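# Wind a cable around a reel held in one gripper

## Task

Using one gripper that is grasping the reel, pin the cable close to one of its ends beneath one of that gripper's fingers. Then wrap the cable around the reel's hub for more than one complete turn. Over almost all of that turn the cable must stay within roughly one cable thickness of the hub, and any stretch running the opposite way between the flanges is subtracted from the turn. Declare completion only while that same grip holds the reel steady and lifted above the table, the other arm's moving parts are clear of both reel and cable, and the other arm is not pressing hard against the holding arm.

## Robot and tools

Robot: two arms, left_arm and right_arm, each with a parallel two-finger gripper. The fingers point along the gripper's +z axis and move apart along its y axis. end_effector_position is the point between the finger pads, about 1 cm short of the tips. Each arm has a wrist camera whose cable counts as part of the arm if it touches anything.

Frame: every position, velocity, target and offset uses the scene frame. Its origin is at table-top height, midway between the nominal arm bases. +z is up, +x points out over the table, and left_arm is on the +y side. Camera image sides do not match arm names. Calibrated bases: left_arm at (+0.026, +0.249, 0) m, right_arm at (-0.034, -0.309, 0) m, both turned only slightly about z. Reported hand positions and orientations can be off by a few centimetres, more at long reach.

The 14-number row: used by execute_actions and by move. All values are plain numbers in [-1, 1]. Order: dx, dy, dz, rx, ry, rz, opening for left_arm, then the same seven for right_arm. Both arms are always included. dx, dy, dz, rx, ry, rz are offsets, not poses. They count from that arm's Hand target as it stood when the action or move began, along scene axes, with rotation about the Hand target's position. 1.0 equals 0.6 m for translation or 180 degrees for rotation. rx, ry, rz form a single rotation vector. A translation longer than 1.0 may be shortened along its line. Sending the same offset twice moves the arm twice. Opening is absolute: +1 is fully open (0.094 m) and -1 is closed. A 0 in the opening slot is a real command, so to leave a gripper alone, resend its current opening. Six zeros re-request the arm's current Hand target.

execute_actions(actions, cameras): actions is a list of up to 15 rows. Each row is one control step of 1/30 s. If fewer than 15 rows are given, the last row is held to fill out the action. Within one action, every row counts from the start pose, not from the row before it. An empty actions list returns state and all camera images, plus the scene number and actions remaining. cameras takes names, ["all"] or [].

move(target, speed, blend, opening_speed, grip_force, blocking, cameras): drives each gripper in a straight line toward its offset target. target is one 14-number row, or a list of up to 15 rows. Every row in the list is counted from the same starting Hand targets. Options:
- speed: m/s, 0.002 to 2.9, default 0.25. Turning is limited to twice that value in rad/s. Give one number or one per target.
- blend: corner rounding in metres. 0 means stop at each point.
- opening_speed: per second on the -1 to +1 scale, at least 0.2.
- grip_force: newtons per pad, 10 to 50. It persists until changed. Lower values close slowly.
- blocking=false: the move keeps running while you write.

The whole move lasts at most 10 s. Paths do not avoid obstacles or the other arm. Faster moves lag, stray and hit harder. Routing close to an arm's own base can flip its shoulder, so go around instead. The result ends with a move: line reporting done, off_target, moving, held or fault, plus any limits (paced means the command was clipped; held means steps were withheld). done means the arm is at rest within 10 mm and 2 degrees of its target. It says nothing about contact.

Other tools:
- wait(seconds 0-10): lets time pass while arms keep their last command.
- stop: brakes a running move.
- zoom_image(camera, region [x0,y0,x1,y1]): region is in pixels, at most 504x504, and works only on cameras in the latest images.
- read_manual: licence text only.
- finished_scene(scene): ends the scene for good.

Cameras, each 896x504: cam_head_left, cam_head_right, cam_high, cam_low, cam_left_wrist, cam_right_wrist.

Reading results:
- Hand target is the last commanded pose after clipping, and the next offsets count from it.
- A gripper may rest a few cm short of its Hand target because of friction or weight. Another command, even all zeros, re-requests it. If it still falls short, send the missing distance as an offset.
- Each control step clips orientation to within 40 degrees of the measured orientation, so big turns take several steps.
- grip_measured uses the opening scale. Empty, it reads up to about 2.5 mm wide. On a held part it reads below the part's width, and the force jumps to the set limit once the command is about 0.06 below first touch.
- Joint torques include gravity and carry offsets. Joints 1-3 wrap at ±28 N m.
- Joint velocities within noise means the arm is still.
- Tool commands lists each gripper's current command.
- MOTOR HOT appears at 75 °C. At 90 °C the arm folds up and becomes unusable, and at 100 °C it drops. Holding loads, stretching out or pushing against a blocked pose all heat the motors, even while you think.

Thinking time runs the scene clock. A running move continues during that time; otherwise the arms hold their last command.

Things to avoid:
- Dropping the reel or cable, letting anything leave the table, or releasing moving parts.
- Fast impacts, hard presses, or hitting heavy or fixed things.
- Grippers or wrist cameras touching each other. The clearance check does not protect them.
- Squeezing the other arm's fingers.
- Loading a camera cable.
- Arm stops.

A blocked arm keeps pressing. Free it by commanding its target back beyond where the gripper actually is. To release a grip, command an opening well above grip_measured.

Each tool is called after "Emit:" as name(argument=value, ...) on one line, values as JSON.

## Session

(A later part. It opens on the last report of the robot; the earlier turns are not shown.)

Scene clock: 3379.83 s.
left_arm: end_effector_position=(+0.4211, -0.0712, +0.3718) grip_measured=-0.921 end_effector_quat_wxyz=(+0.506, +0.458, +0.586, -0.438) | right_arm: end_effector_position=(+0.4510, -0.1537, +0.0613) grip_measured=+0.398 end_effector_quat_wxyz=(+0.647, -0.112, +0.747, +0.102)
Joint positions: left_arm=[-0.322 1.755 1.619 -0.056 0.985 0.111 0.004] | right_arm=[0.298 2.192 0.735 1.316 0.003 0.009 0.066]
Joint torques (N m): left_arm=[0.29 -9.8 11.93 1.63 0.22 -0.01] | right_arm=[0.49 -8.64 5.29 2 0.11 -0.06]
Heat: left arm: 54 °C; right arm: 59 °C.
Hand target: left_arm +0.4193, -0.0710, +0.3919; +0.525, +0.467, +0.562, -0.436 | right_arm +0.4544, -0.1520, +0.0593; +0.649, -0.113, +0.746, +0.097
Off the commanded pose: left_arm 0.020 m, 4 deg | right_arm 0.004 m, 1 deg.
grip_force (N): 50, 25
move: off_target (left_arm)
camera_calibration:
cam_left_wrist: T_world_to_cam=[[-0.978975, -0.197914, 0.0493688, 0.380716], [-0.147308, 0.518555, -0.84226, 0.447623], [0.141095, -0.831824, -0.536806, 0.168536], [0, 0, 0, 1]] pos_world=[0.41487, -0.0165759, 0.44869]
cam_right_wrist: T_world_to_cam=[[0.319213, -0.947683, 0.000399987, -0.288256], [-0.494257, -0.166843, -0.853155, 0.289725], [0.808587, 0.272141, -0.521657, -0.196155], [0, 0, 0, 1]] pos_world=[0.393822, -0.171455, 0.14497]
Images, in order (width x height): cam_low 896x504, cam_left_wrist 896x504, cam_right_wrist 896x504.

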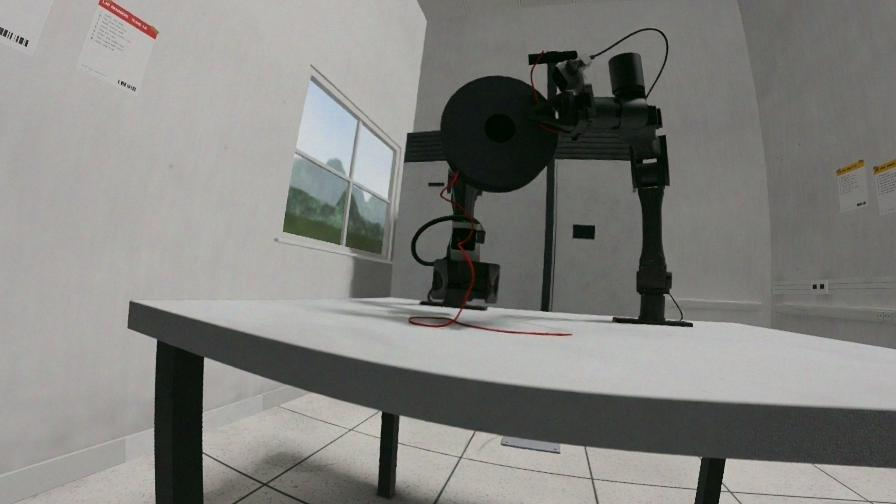

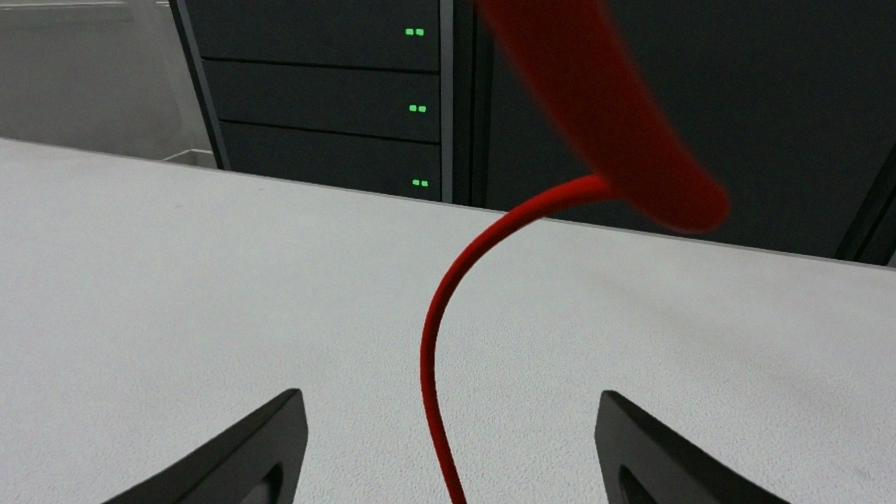

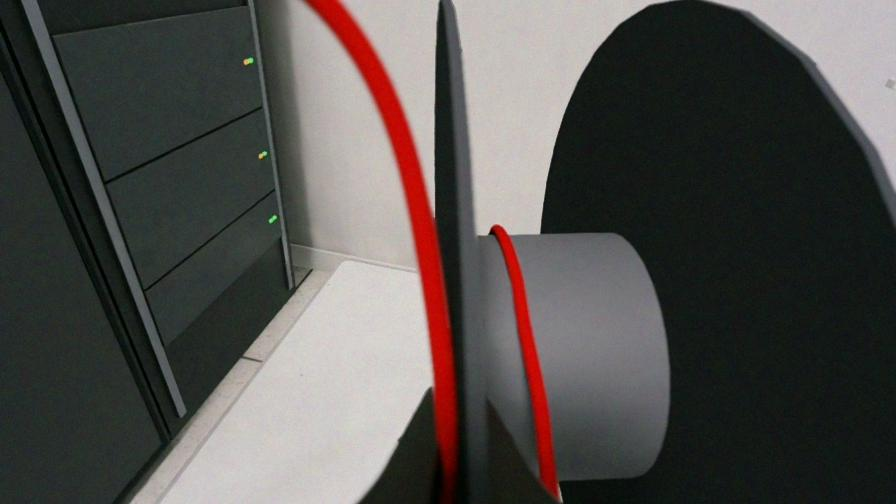

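Emit:
execute_actions(actions=[], cameras=["all"])

Scene clock: 3422.20 s.
left_arm: end_effector_position=(+0.4211, -0.0712, +0.3718) grip_measured=-0.921 end_effector_quat_wxyz=(+0.506, +0.458, +0.586, -0.438) | right_arm: end_effector_position=(+0.4510, -0.1537, +0.0613) grip_measured=+0.398 end_effector_quat_wxyz=(+0.647, -0.112, +0.747, +0.102)
Joint positions: left_arm=[-0.322 1.755 1.619 -0.056 0.985 0.111 0.004] | right_arm=[0.298 2.192 0.735 1.316 0.003 0.009 0.066]
Joint velocities: within noise
Joint torques (N m): left_arm=[0.32 -9.8 11.89 1.63 0.21 0] | right_arm=[0.49 -8.62 5.29 2 0.1 -0.05]
Heat: left arm: 54 °C; right arm: 59 °C.
Hand target: left_arm +0.4193, -0.0710, +0.3919; +0.525, +0.467, +0.562, -0.436 | right_arm +0.4544, -0.1520, +0.0593; +0.649, -0.113, +0.746, +0.097
Tool commands: left_gripper/opening=-1.0 right_gripper/opening=+0.4
Off the commanded pose: left_arm 0.020 m, 4 deg | right_arm 0.004 m, 1 deg.
grip_force (N): 50, 25
camera_calibration:
cam_left_wrist: T_world_to_cam=[[-0.978975, -0.197914, 0.0493688, 0.380716], [-0.147308, 0.518555, -0.84226, 0.447623], [0.141095, -0.831824, -0.536806, 0.168536], [0, 0, 0, 1]] pos_world=[0.41487, -0.0165759, 0.44869]
cam_right_wrist: T_world_to_cam=[[0.319213, -0.947683, 0.000399987, -0.288256], [-0.494257, -0.166843, -0.853155, 0.289725], [0.808587, 0.272141, -0.521657, -0.196155], [0, 0, 0, 1]] pos_world=[0.393822, -0.171455, 0.14497]

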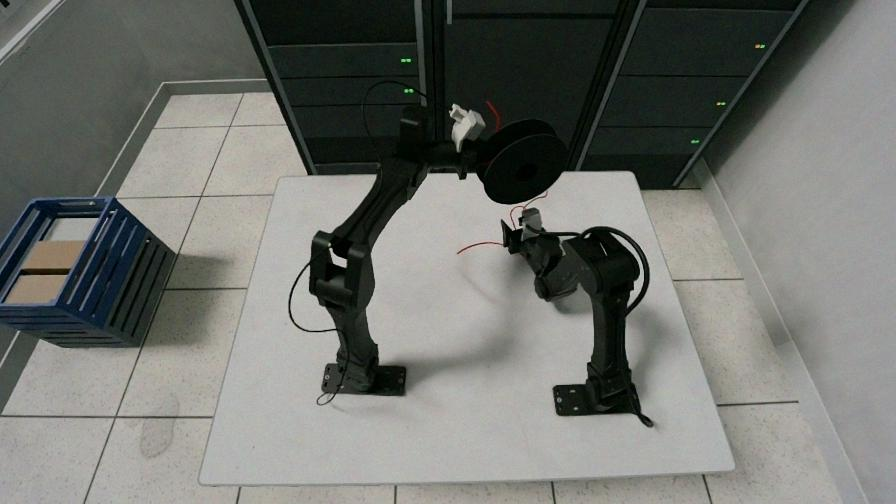

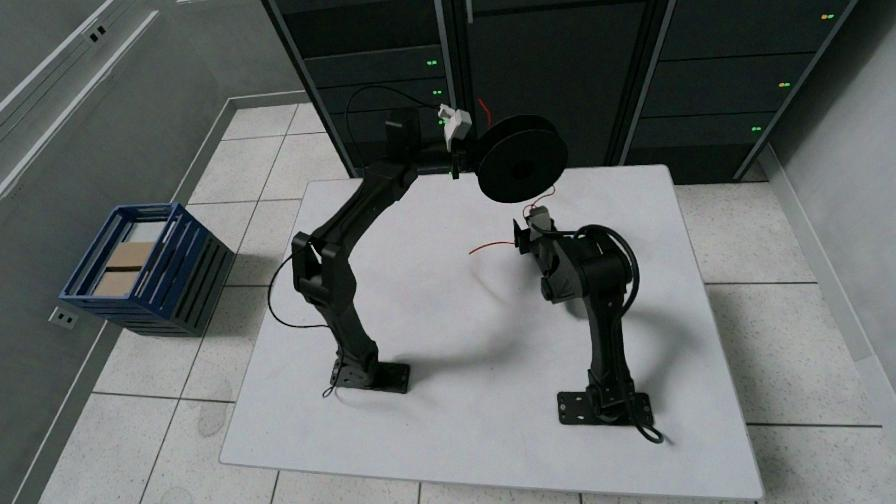

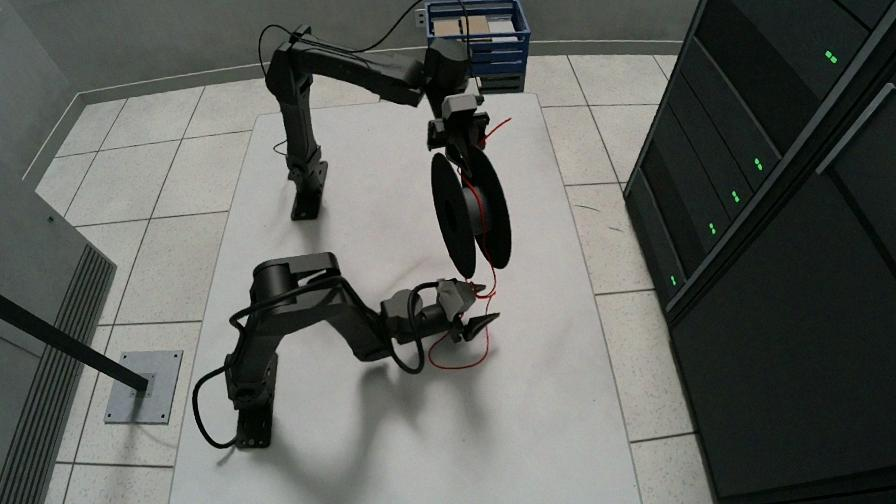

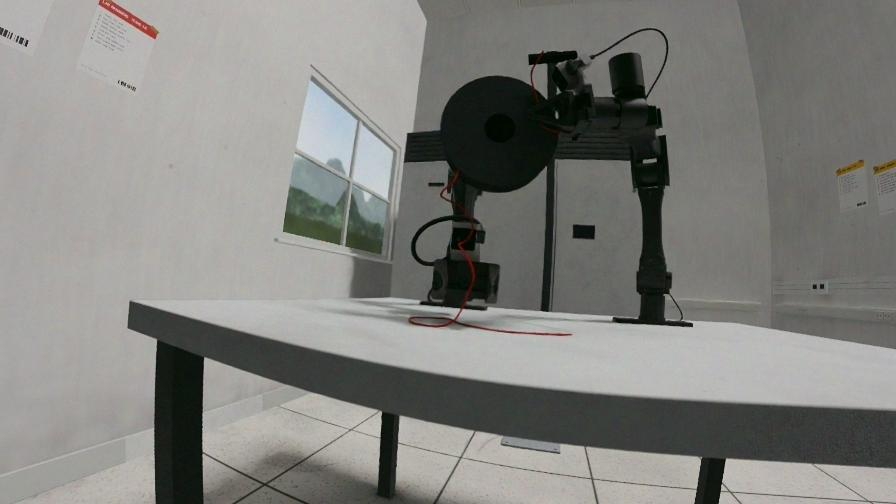

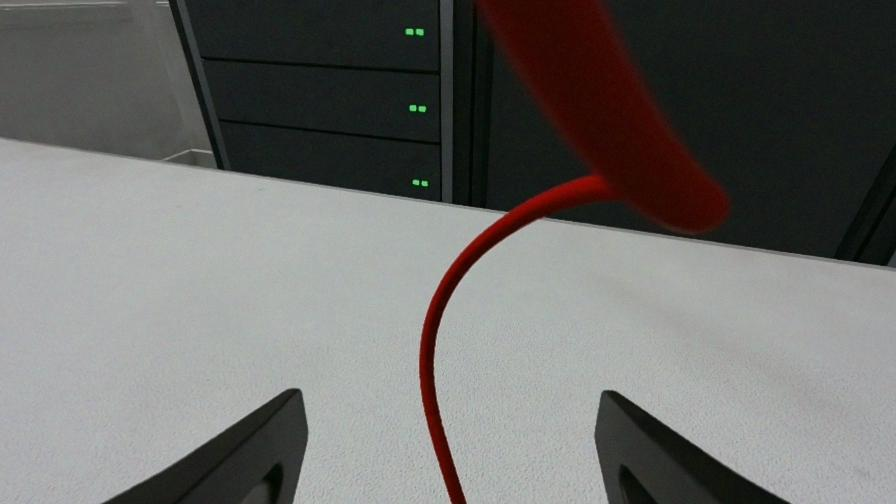

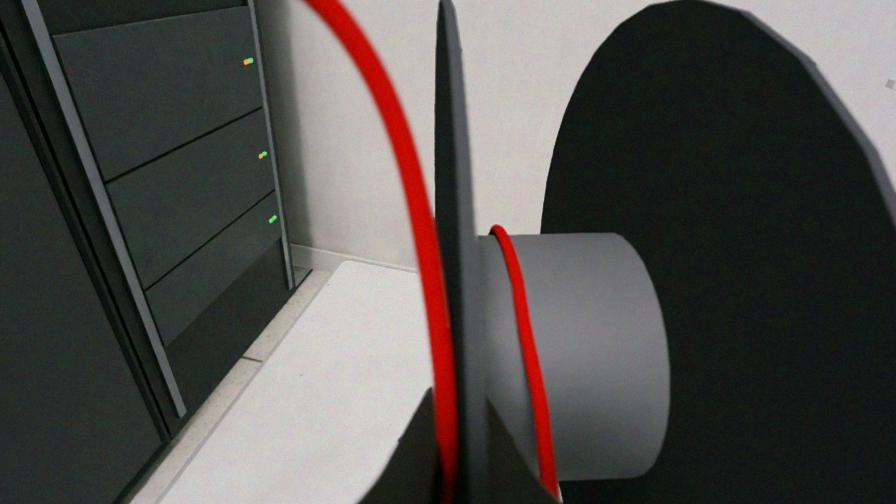

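Emit:
zoom_image(camera="cam_low", region=[380, 120, 640, 380])

Emit:
zoom_image(camera="cam_high", region=[360, 130, 580, 380])

Scaled by 1.938 from the camera's 896x504 image, which has a finer 1280x720 frame.

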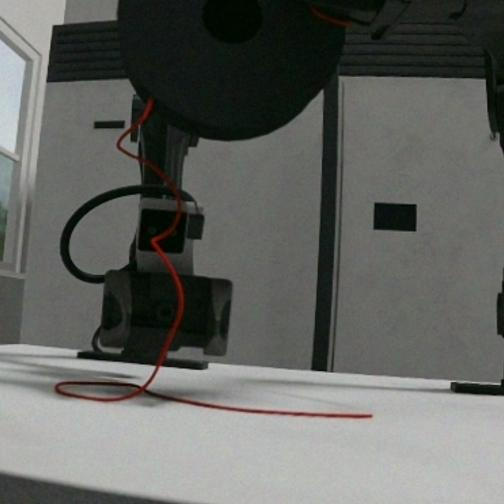

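Scaled by 2.016 from the camera's 896x504 image, which has a finer 1280x720 frame.

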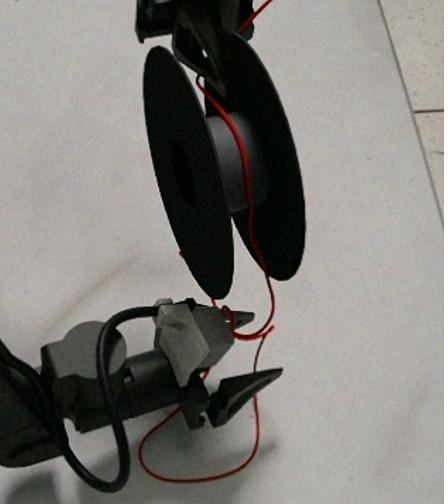

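Emit:
move(target=[[0,0,0,0,0,0,-1,-0.0789,-0.0241,0.0116,0,0,0,0.4],[0,0,0,0,0,0,-1,-0.0789,-0.0241,0.0116,-0.2368,-0.0724,0.0348,0.4]], speed=0.15, blend=0.02, cameras=["cam_left_wrist","cam_right_wrist","cam_high","cam_low"])

Scene clock: 3519.57 s.
left_arm: end_effector_position=(+0.4211, -0.0712, +0.3718) grip_measured=-0.921 end_effector_quat_wxyz=(+0.506, +0.458, +0.586, -0.438) | right_arm: end_effector_position=(+0.4050, -0.1675, +0.0412) grip_measured=+0.398 end_effector_quat_wxyz=(+0.605, -0.396, +0.677, -0.142)
Joint positions: left_arm=[-0.322 1.755 1.619 -0.056 0.985 0.111 0.004] | right_arm=[0.305 2.12 0.547 1.343 0.016 -0.756 0.066]
Joint torques (N m): left_arm=[0.18 -9.55 11.85 1.56 0.26 0.02] | right_arm=[0.27 -10.56 2.82 2.87 0.04 -0.24]
Heat: left arm: 54 °C; right arm: 60 °C.
Hand target: left_arm +0.4193, -0.0710, +0.3919; +0.525, +0.467, +0.562, -0.436 | right_arm +0.4071, -0.1664, +0.0664; +0.636, -0.390, +0.647, -0.158
Off the commanded pose: left_arm 0.020 m, 4 deg | right_arm 0.025 m, 5 deg.
grip_force (N): 50, 25
move: off_target (left_arm, right_arm)
camera_calibration:
cam_left_wrist: T_world_to_cam=[[-0.978975, -0.197914, 0.0493688, 0.380716], [-0.147308, 0.518555, -0.84226, 0.447623], [0.141095, -0.831824, -0.536806, 0.168536], [0, 0, 0, 1]] pos_world=[0.41487, -0.0165759, 0.44869]
cam_right_wrist: T_world_to_cam=[[0.381281, -0.632947, 0.673797, -0.286757], [-0.320998, -0.774151, -0.545574, 0.0629897], [0.86694, -0.00827039, -0.498343, -0.237169], [0, 0, 0, 1]] pos_world=[0.335165, -0.1347, 0.10939]
Images, in order (width x height): cam_high 896x504, cam_low 896x504, cam_left_wrist 896x504, cam_right_wrist 896x504.

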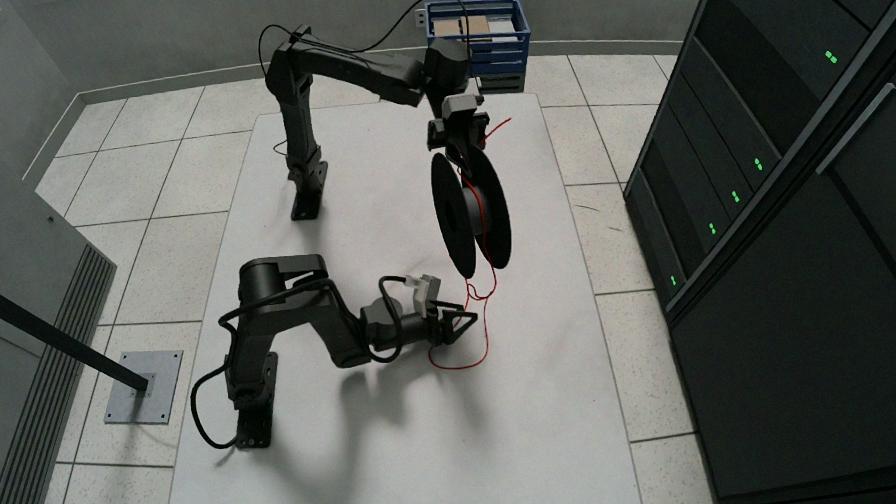

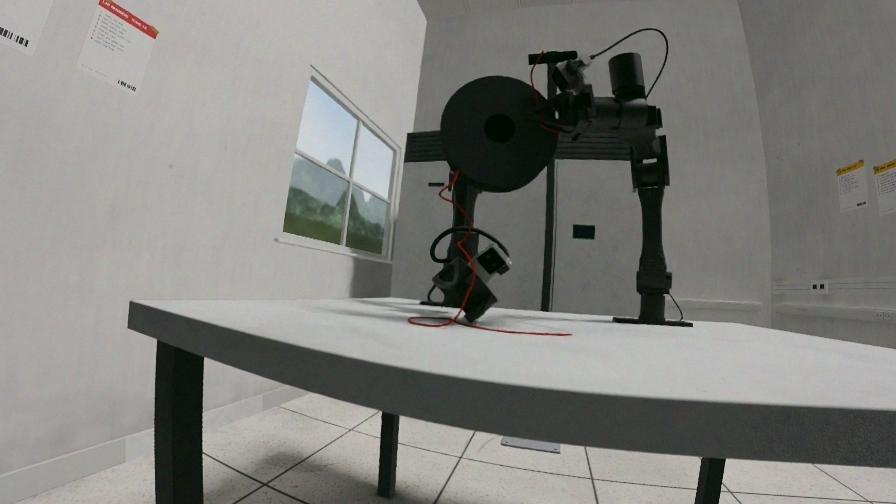

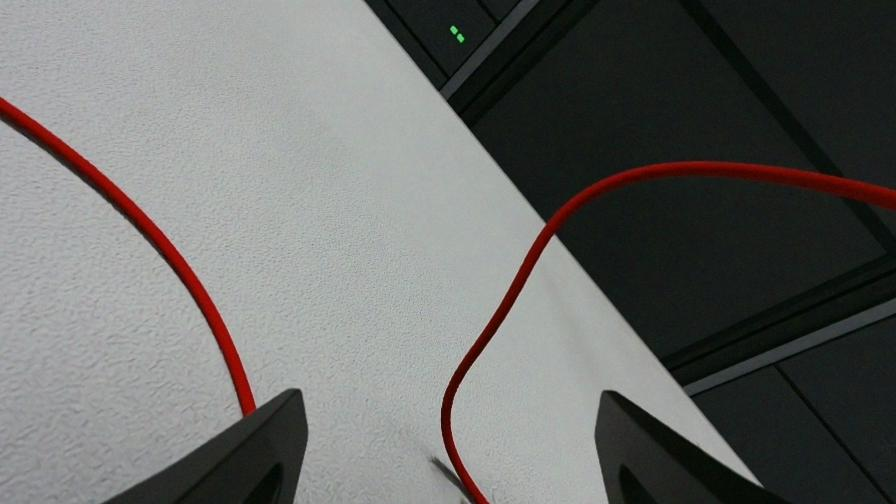

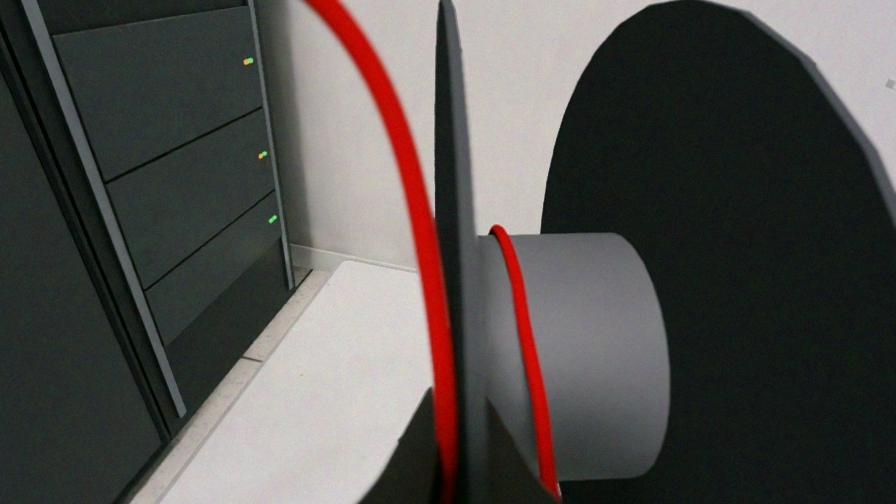

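Emit:
move(target=[0,0,0,0,0,0,-1,0.1302,0.013,-0.014,0,0,0,0.45], speed=0.12, cameras=["cam_left_wrist","cam_right_wrist","cam_high","cam_low"])

Scene clock: 3540.33 s.
left_arm: end_effector_position=(+0.4211, -0.0712, +0.3718) grip_measured=-0.921 end_effector_quat_wxyz=(+0.506, +0.458, +0.586, -0.438) | right_arm: end_effector_position=(+0.4804, -0.1595, +0.0586) grip_measured=+0.448 end_effector_quat_wxyz=(+0.633, -0.388, +0.651, -0.158)
Joint positions: left_arm=[-0.322 1.755 1.619 -0.056 0.985 0.111 0.004] | right_arm=[0.263 2.24 0.854 1.237 -0.02 -0.785 0.068]
Joint torques (N m): left_arm=[0.27 -9.55 11.84 1.6 0.22 0.01] | right_arm=[-0.32 -9.22 6.02 2.06 -0.1 -0.02]
Heat: left arm: 54 °C; right arm: 62 °C.
Hand target: left_arm +0.4193, -0.0710, +0.3919; +0.525, +0.467, +0.562, -0.436 | right_arm +0.4852, -0.1586, +0.0579; +0.636, -0.390, +0.647, -0.158
Off the commanded pose: left_arm 0.020 m, 4 deg | right_arm 0.005 m, 1 deg.
grip_force (N): 50, 25
move: off_target (left_arm)
camera_calibration:
cam_left_wrist: T_world_to_cam=[[-0.978975, -0.197914, 0.0493688, 0.380716], [-0.147308, 0.518555, -0.84226, 0.447623], [0.141095, -0.831824, -0.536806, 0.168536], [0, 0, 0, 1]] pos_world=[0.41487, -0.0165759, 0.44869]
cam_right_wrist: T_world_to_cam=[[0.32235, -0.635586, 0.701513, -0.295842], [-0.274779, -0.771989, -0.573175, 0.0826045], [0.905862, -0.00799826, -0.423497, -0.316913], [0, 0, 0, 1]] pos_world=[0.405142, -0.126798, 0.120672]
Images, in order (width x height): cam_high 896x504, cam_low 896x504, cam_left_wrist 896x504, cam_right_wrist 896x504.

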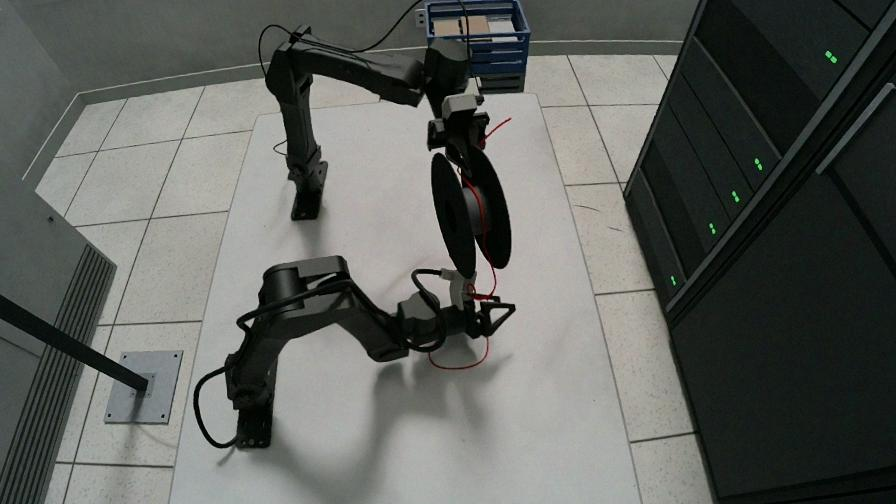

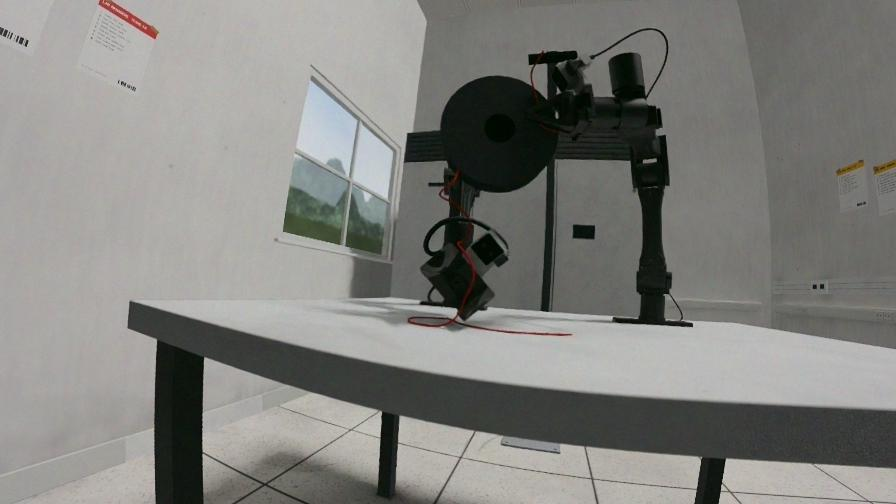

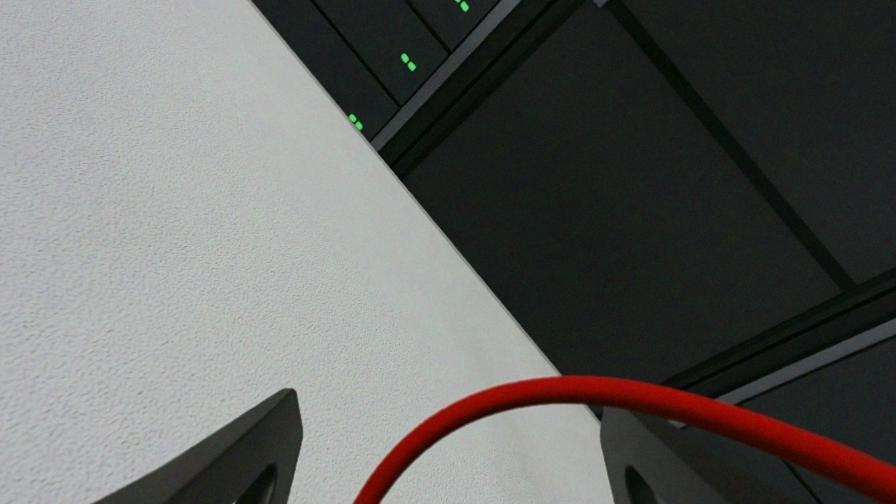

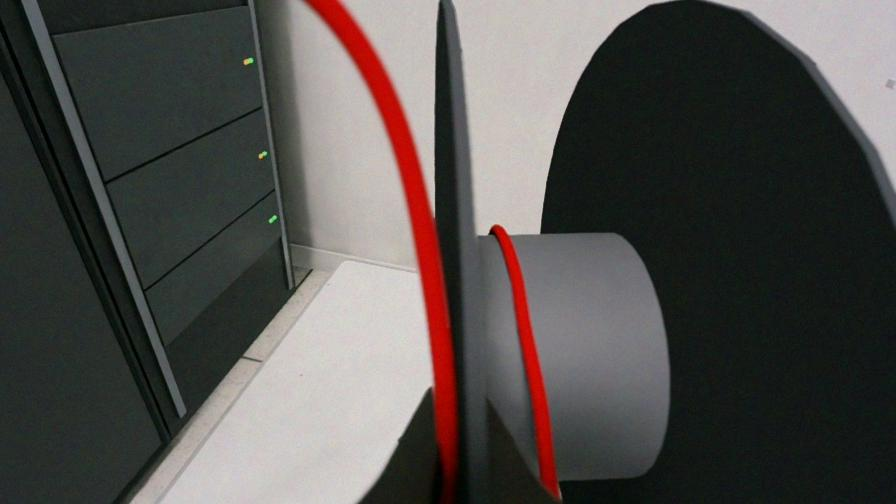

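Emit:
move(target=[0,0,0,0,0,0,-1,0,0,0,0,0,0,-1], cameras=["cam_left_wrist","cam_right_wrist","cam_high","cam_low"])

Scene clock: 3570.07 s.
left_arm: end_effector_position=(+0.4211, -0.0712, +0.3718) grip_measured=-0.921 end_effector_quat_wxyz=(+0.506, +0.458, +0.586, -0.438) | right_arm: end_effector_position=(+0.4804, -0.1594, +0.0584) grip_measured=-0.983 end_effector_quat_wxyz=(+0.633, -0.389, +0.651, -0.158)
Joint positions: left_arm=[-0.322 1.755 1.619 -0.056 0.985 0.111 0.004] | right_arm=[0.263 2.24 0.854 1.236 -0.02 -0.785 0.001]
Joint torques (N m): left_arm=[0.25 -9.63 11.99 1.68 0.2 -0.01] | right_arm=[-0.31 -9.2 6.02 2.05 -0.08 -0.04]
Heat: left arm: 54 °C; right arm: 58 °C.
Hand target: left_arm +0.4193, -0.0710, +0.3919; +0.525, +0.467, +0.562, -0.436 | right_arm +0.4852, -0.1587, +0.0579; +0.636, -0.390, +0.647, -0.159
Off the commanded pose: left_arm 0.020 m, 4 deg | right_arm 0.005 m, 1 deg.
grip_force (N): 50, 25
move: off_target (left_arm)
camera_calibration:
cam_left_wrist: T_world_to_cam=[[-0.978975, -0.197914, 0.0493688, 0.380716], [-0.147308, 0.518555, -0.84226, 0.447623], [0.141095, -0.831824, -0.536806, 0.168536], [0, 0, 0, 1]] pos_world=[0.41487, -0.0165759, 0.44869]
cam_right_wrist: T_world_to_cam=[[0.32311, -0.634789, 0.701886, -0.29586], [-0.274709, -0.772645, -0.572324, 0.082325], [0.905613, -0.00789081, -0.424031, -0.316726], [0, 0, 0, 1]] pos_world=[0.405042, -0.1267, 0.120474]
Images, in order (width x height): cam_high 896x504, cam_low 896x504, cam_left_wrist 896x504, cam_right_wrist 896x504.

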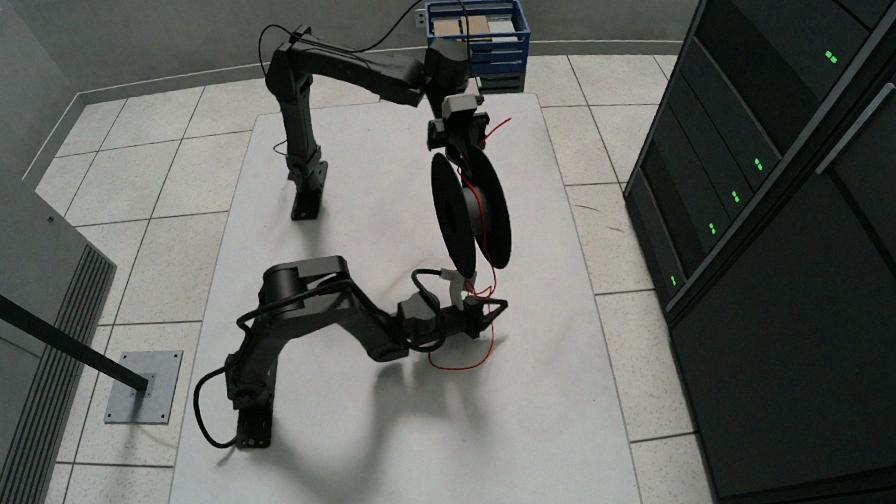

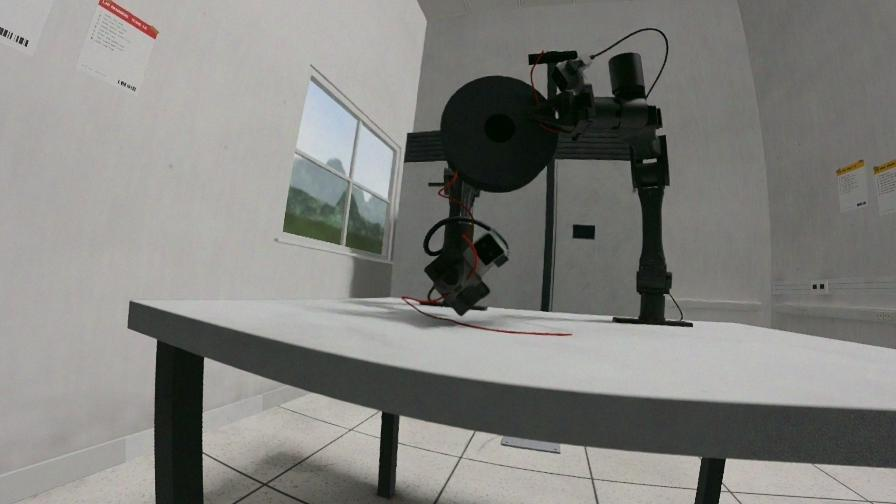

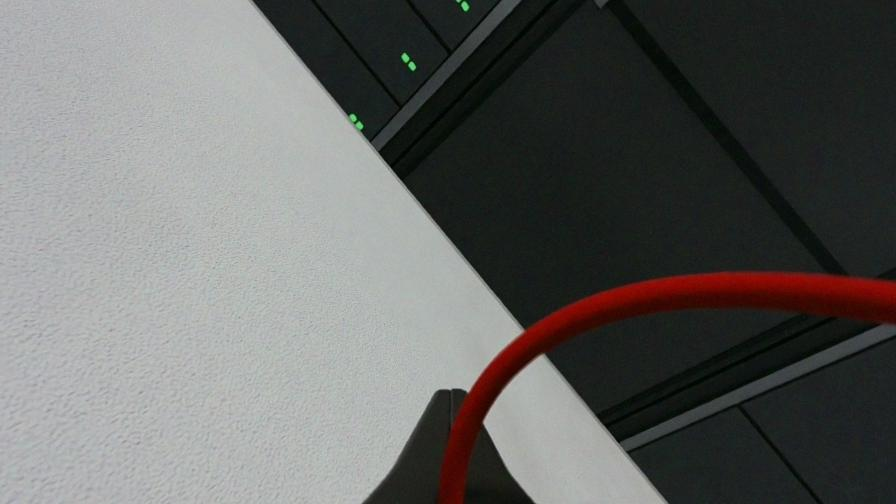

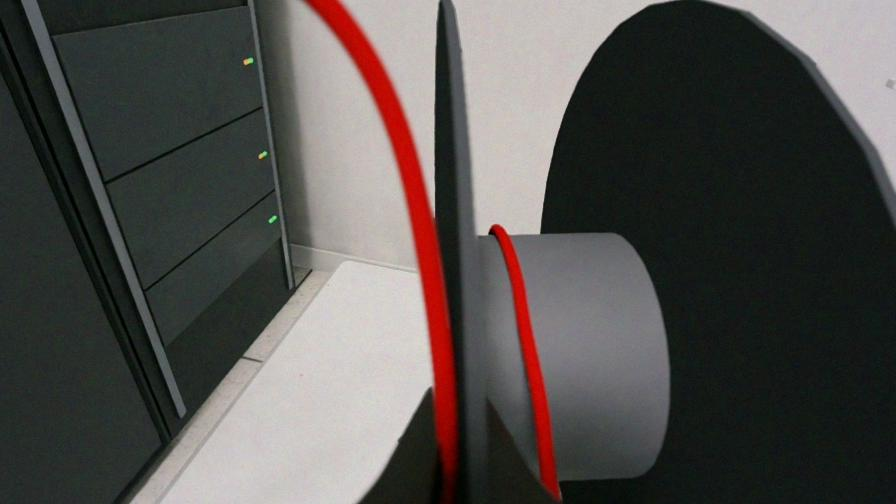

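Emit:
move(target=[[0,0,0,0,0,0,-1,-0.2087,0.0812,0.0535,0,0,0,-1],[0,0,0,0,0,0,-1,-0.392,0.1862,0.1368,0.4486,0.2043,-0.0218,-1]], speed=0.2, blend=0.03, cameras=["cam_left_wrist","cam_right_wrist","cam_high","cam_low"])

Scene clock: 3656.20 s.
left_arm: end_effector_position=(+0.4209, -0.0712, +0.3719) grip_measured=-0.921 end_effector_quat_wxyz=(+0.506, +0.458, +0.586, -0.438) | right_arm: end_effector_position=(+0.2520, -0.0427, +0.1385) grip_measured=-0.983 end_effector_quat_wxyz=(+0.507, +0.096, +0.760, +0.395)
Joint positions: left_arm=[-0.322 1.755 1.619 -0.056 0.986 0.111 0.004] | right_arm=[0.905 1.476 0.332 0.956 0.372 0.857 0.001]
Joint torques (N m): left_arm=[0.16 -9.87 11.69 1.64 0.24 0.05] | right_arm=[0.58 -6.84 4.7 1.85 0.2 0]
Heat: left arm: 54 °C; right arm: 58 °C.
Hand target: left_arm +0.4193, -0.0710, +0.3919; +0.525, +0.467, +0.562, -0.436 | right_arm +0.2500, -0.0470, +0.1399; +0.510, +0.100, +0.759, +0.392
Off the commanded pose: left_arm 0.020 m, 4 deg | right_arm 0.005 m, 1 deg.
grip_force (N): 50, 25
move: off_target (left_arm)
camera_calibration:
cam_left_wrist: T_world_to_cam=[[-0.979196, -0.196784, 0.0495056, 0.38066], [-0.146791, 0.518508, -0.842379, 0.447531], [0.140098, -0.832121, -0.536607, 0.168923], [0, 0, 0, 1]] pos_world=[0.414769, -0.0165764, 0.448791]
cam_right_wrist: T_world_to_cam=[[0.27594, -0.665822, -0.693209, -0.00052266], [-0.760584, 0.289704, -0.581019, 0.324668], [0.587681, 0.68757, -0.426473, 0.035167], [0, 0, 0, 1]] pos_world=[0.226415, -0.118585, 0.203274]
Images, in order (width x height): cam_high 896x504, cam_low 896x504, cam_left_wrist 896x504, cam_right_wrist 896x504.

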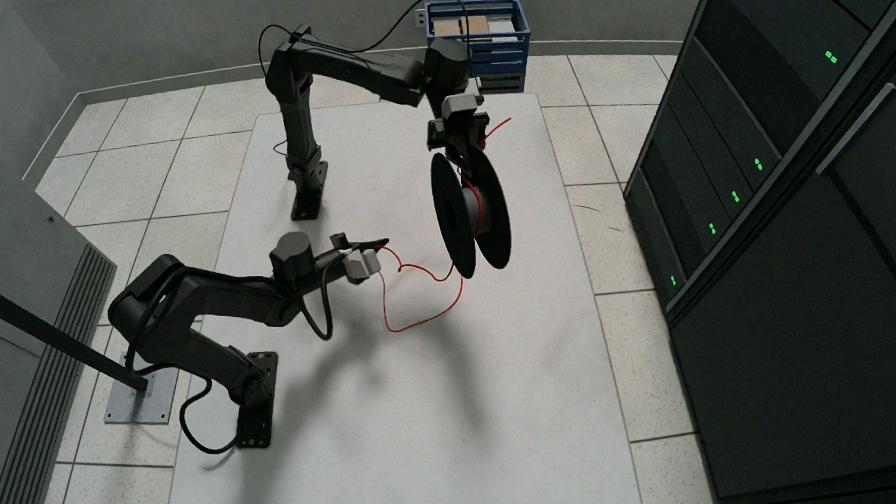

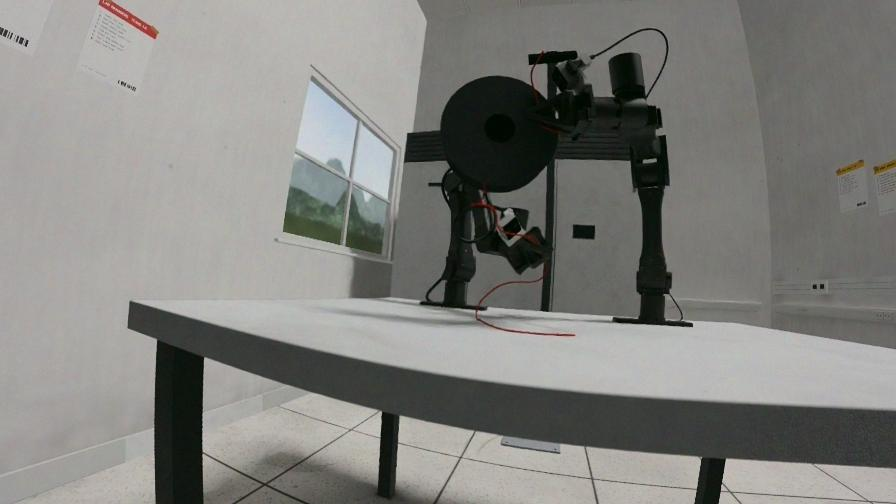

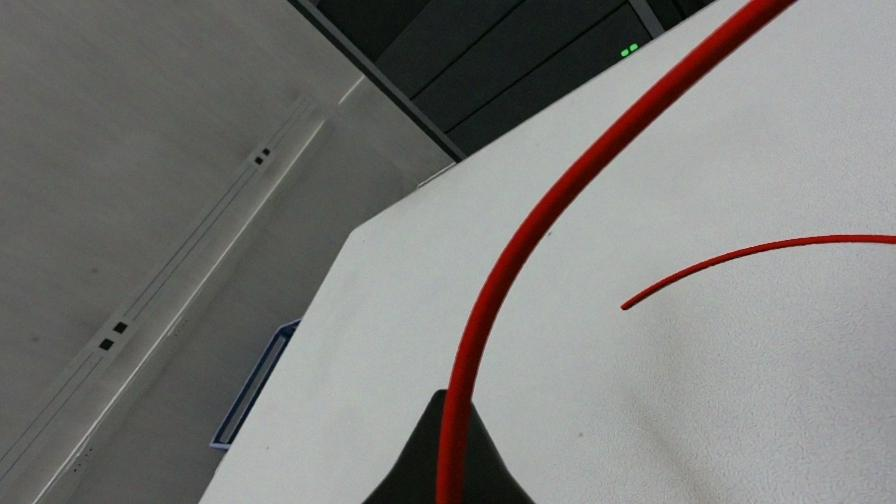

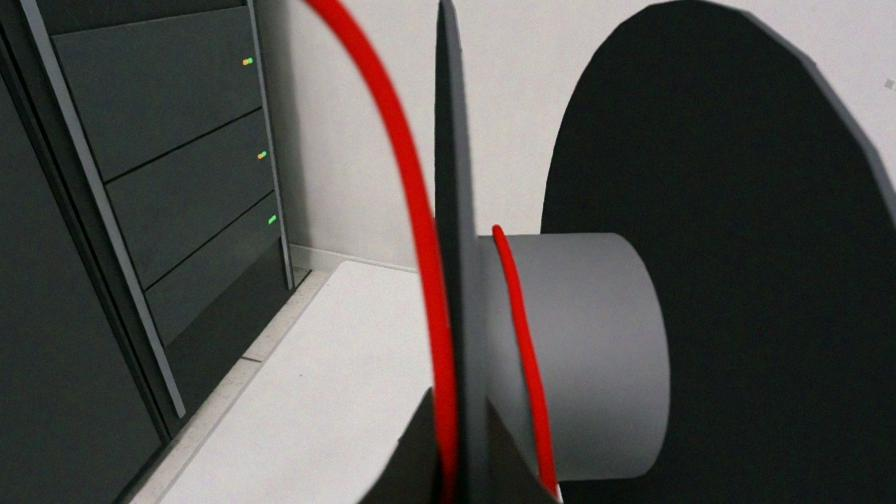

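Emit:
zoom_image(camera="cam_high", region=[330, 120, 560, 350])

Emit:
zoom_image(camera="cam_low", region=[420, 60, 640, 340])

Scaled by 2.191 from the camera's 896x504 image, which has a finer 1280x720 frame.

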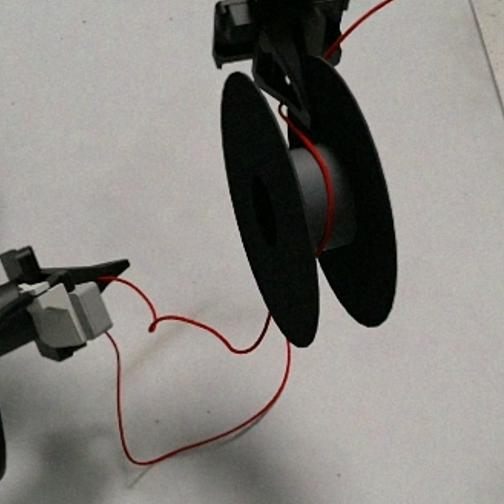

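Scaled by 1.800 from the camera's 896x504 image, which has a finer 1280x720 frame.

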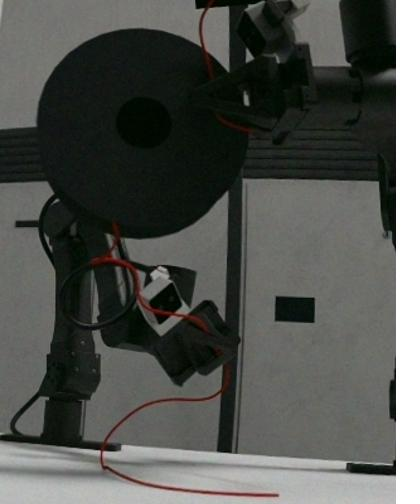

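Emit:
move(target=[0,0,0,0,0,0,-1,0.0333,0.145,0.017,0,0,0,-1], speed=0.15, cameras=["cam_left_wrist","cam_right_wrist","cam_high","cam_low"])

Scene clock: 3673.90 s.
left_arm: end_effector_position=(+0.4209, -0.0712, +0.3719) grip_measured=-0.921 end_effector_quat_wxyz=(+0.506, +0.458, +0.586, -0.438) | right_arm: end_effector_position=(+0.2660, +0.0372, +0.1473) grip_measured=-0.983 end_effector_quat_wxyz=(+0.505, +0.094, +0.761, +0.395)
Joint positions: left_arm=[-0.322 1.755 1.619 -0.056 0.986 0.111 0.004] | right_arm=[1.031 1.707 0.633 0.872 0.492 0.883 0.001]
Joint torques (N m): left_arm=[0.27 -9.57 11.78 1.64 0.26 0.02] | right_arm=[0.23 -6.45 7.62 1.79 0.23 0.03]
Heat: left arm: 54 °C; right arm: 59 °C.
Hand target: left_arm +0.4193, -0.0710, +0.3919; +0.525, +0.467, +0.562, -0.436 | right_arm +0.2699, +0.0401, +0.1503; +0.510, +0.100, +0.759, +0.392
Off the commanded pose: left_arm 0.020 m, 4 deg | right_arm 0.006 m, 1 deg.
grip_force (N): 50, 25
move: off_target (left_arm)
camera_calibration:
cam_left_wrist: T_world_to_cam=[[-0.979196, -0.196784, 0.0495056, 0.38066], [-0.146791, 0.518508, -0.842379, 0.447531], [0.140098, -0.832121, -0.536607, 0.168923], [0, 0, 0, 1]] pos_world=[0.414769, -0.0165764, 0.448791]
cam_right_wrist: T_world_to_cam=[[0.277625, -0.666229, -0.692144, 0.0543603], [-0.762421, 0.285546, -0.580669, 0.317899], [0.584498, 0.688913, -0.428673, -0.0231788], [0, 0, 0, 1]] pos_world=[0.240829, -0.0385903, 0.212283]
Images, in order (width x height): cam_high 896x504, cam_low 896x504, cam_left_wrist 896x504, cam_right_wrist 896x504.

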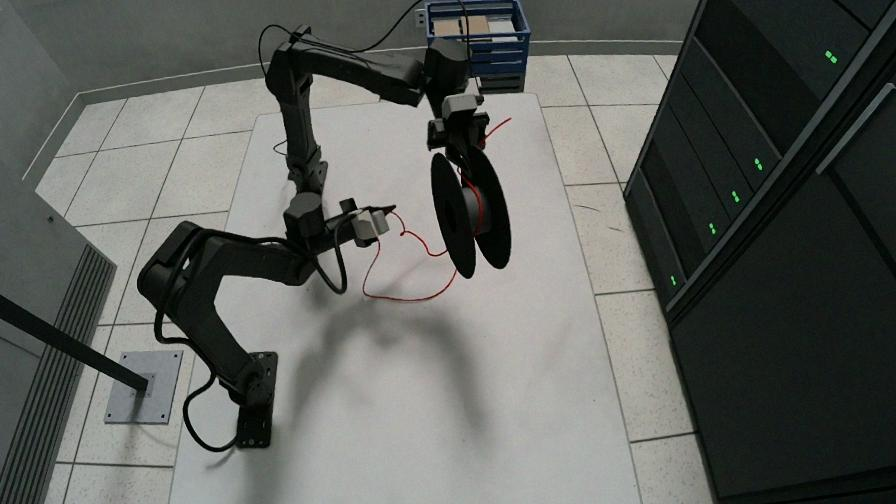

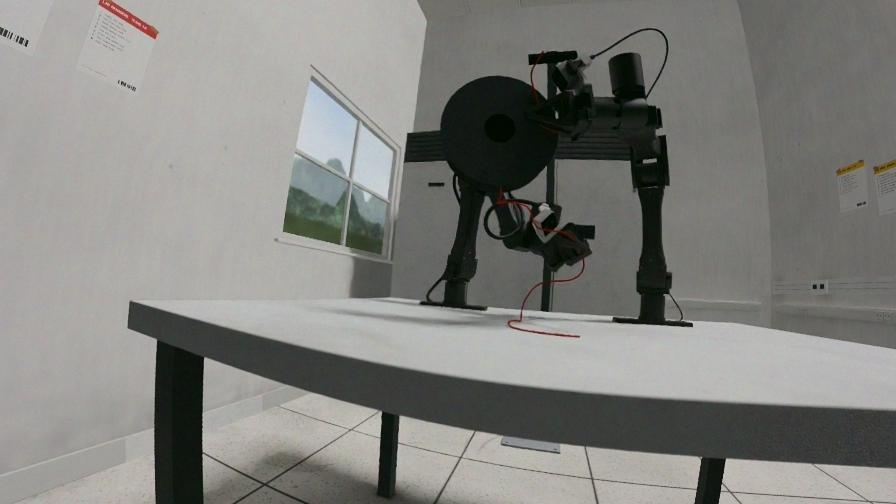

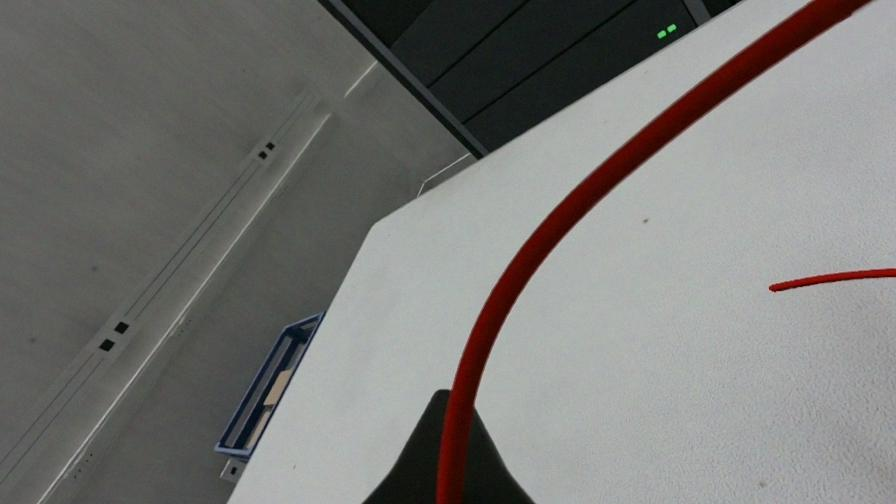

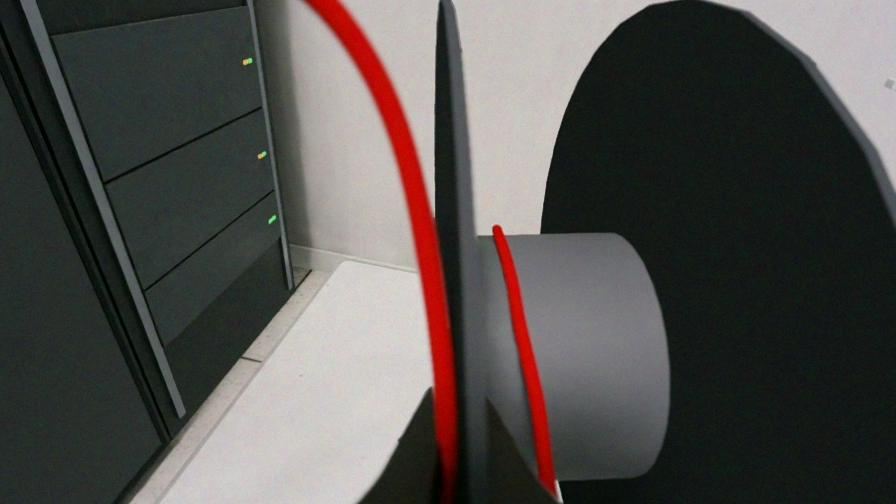

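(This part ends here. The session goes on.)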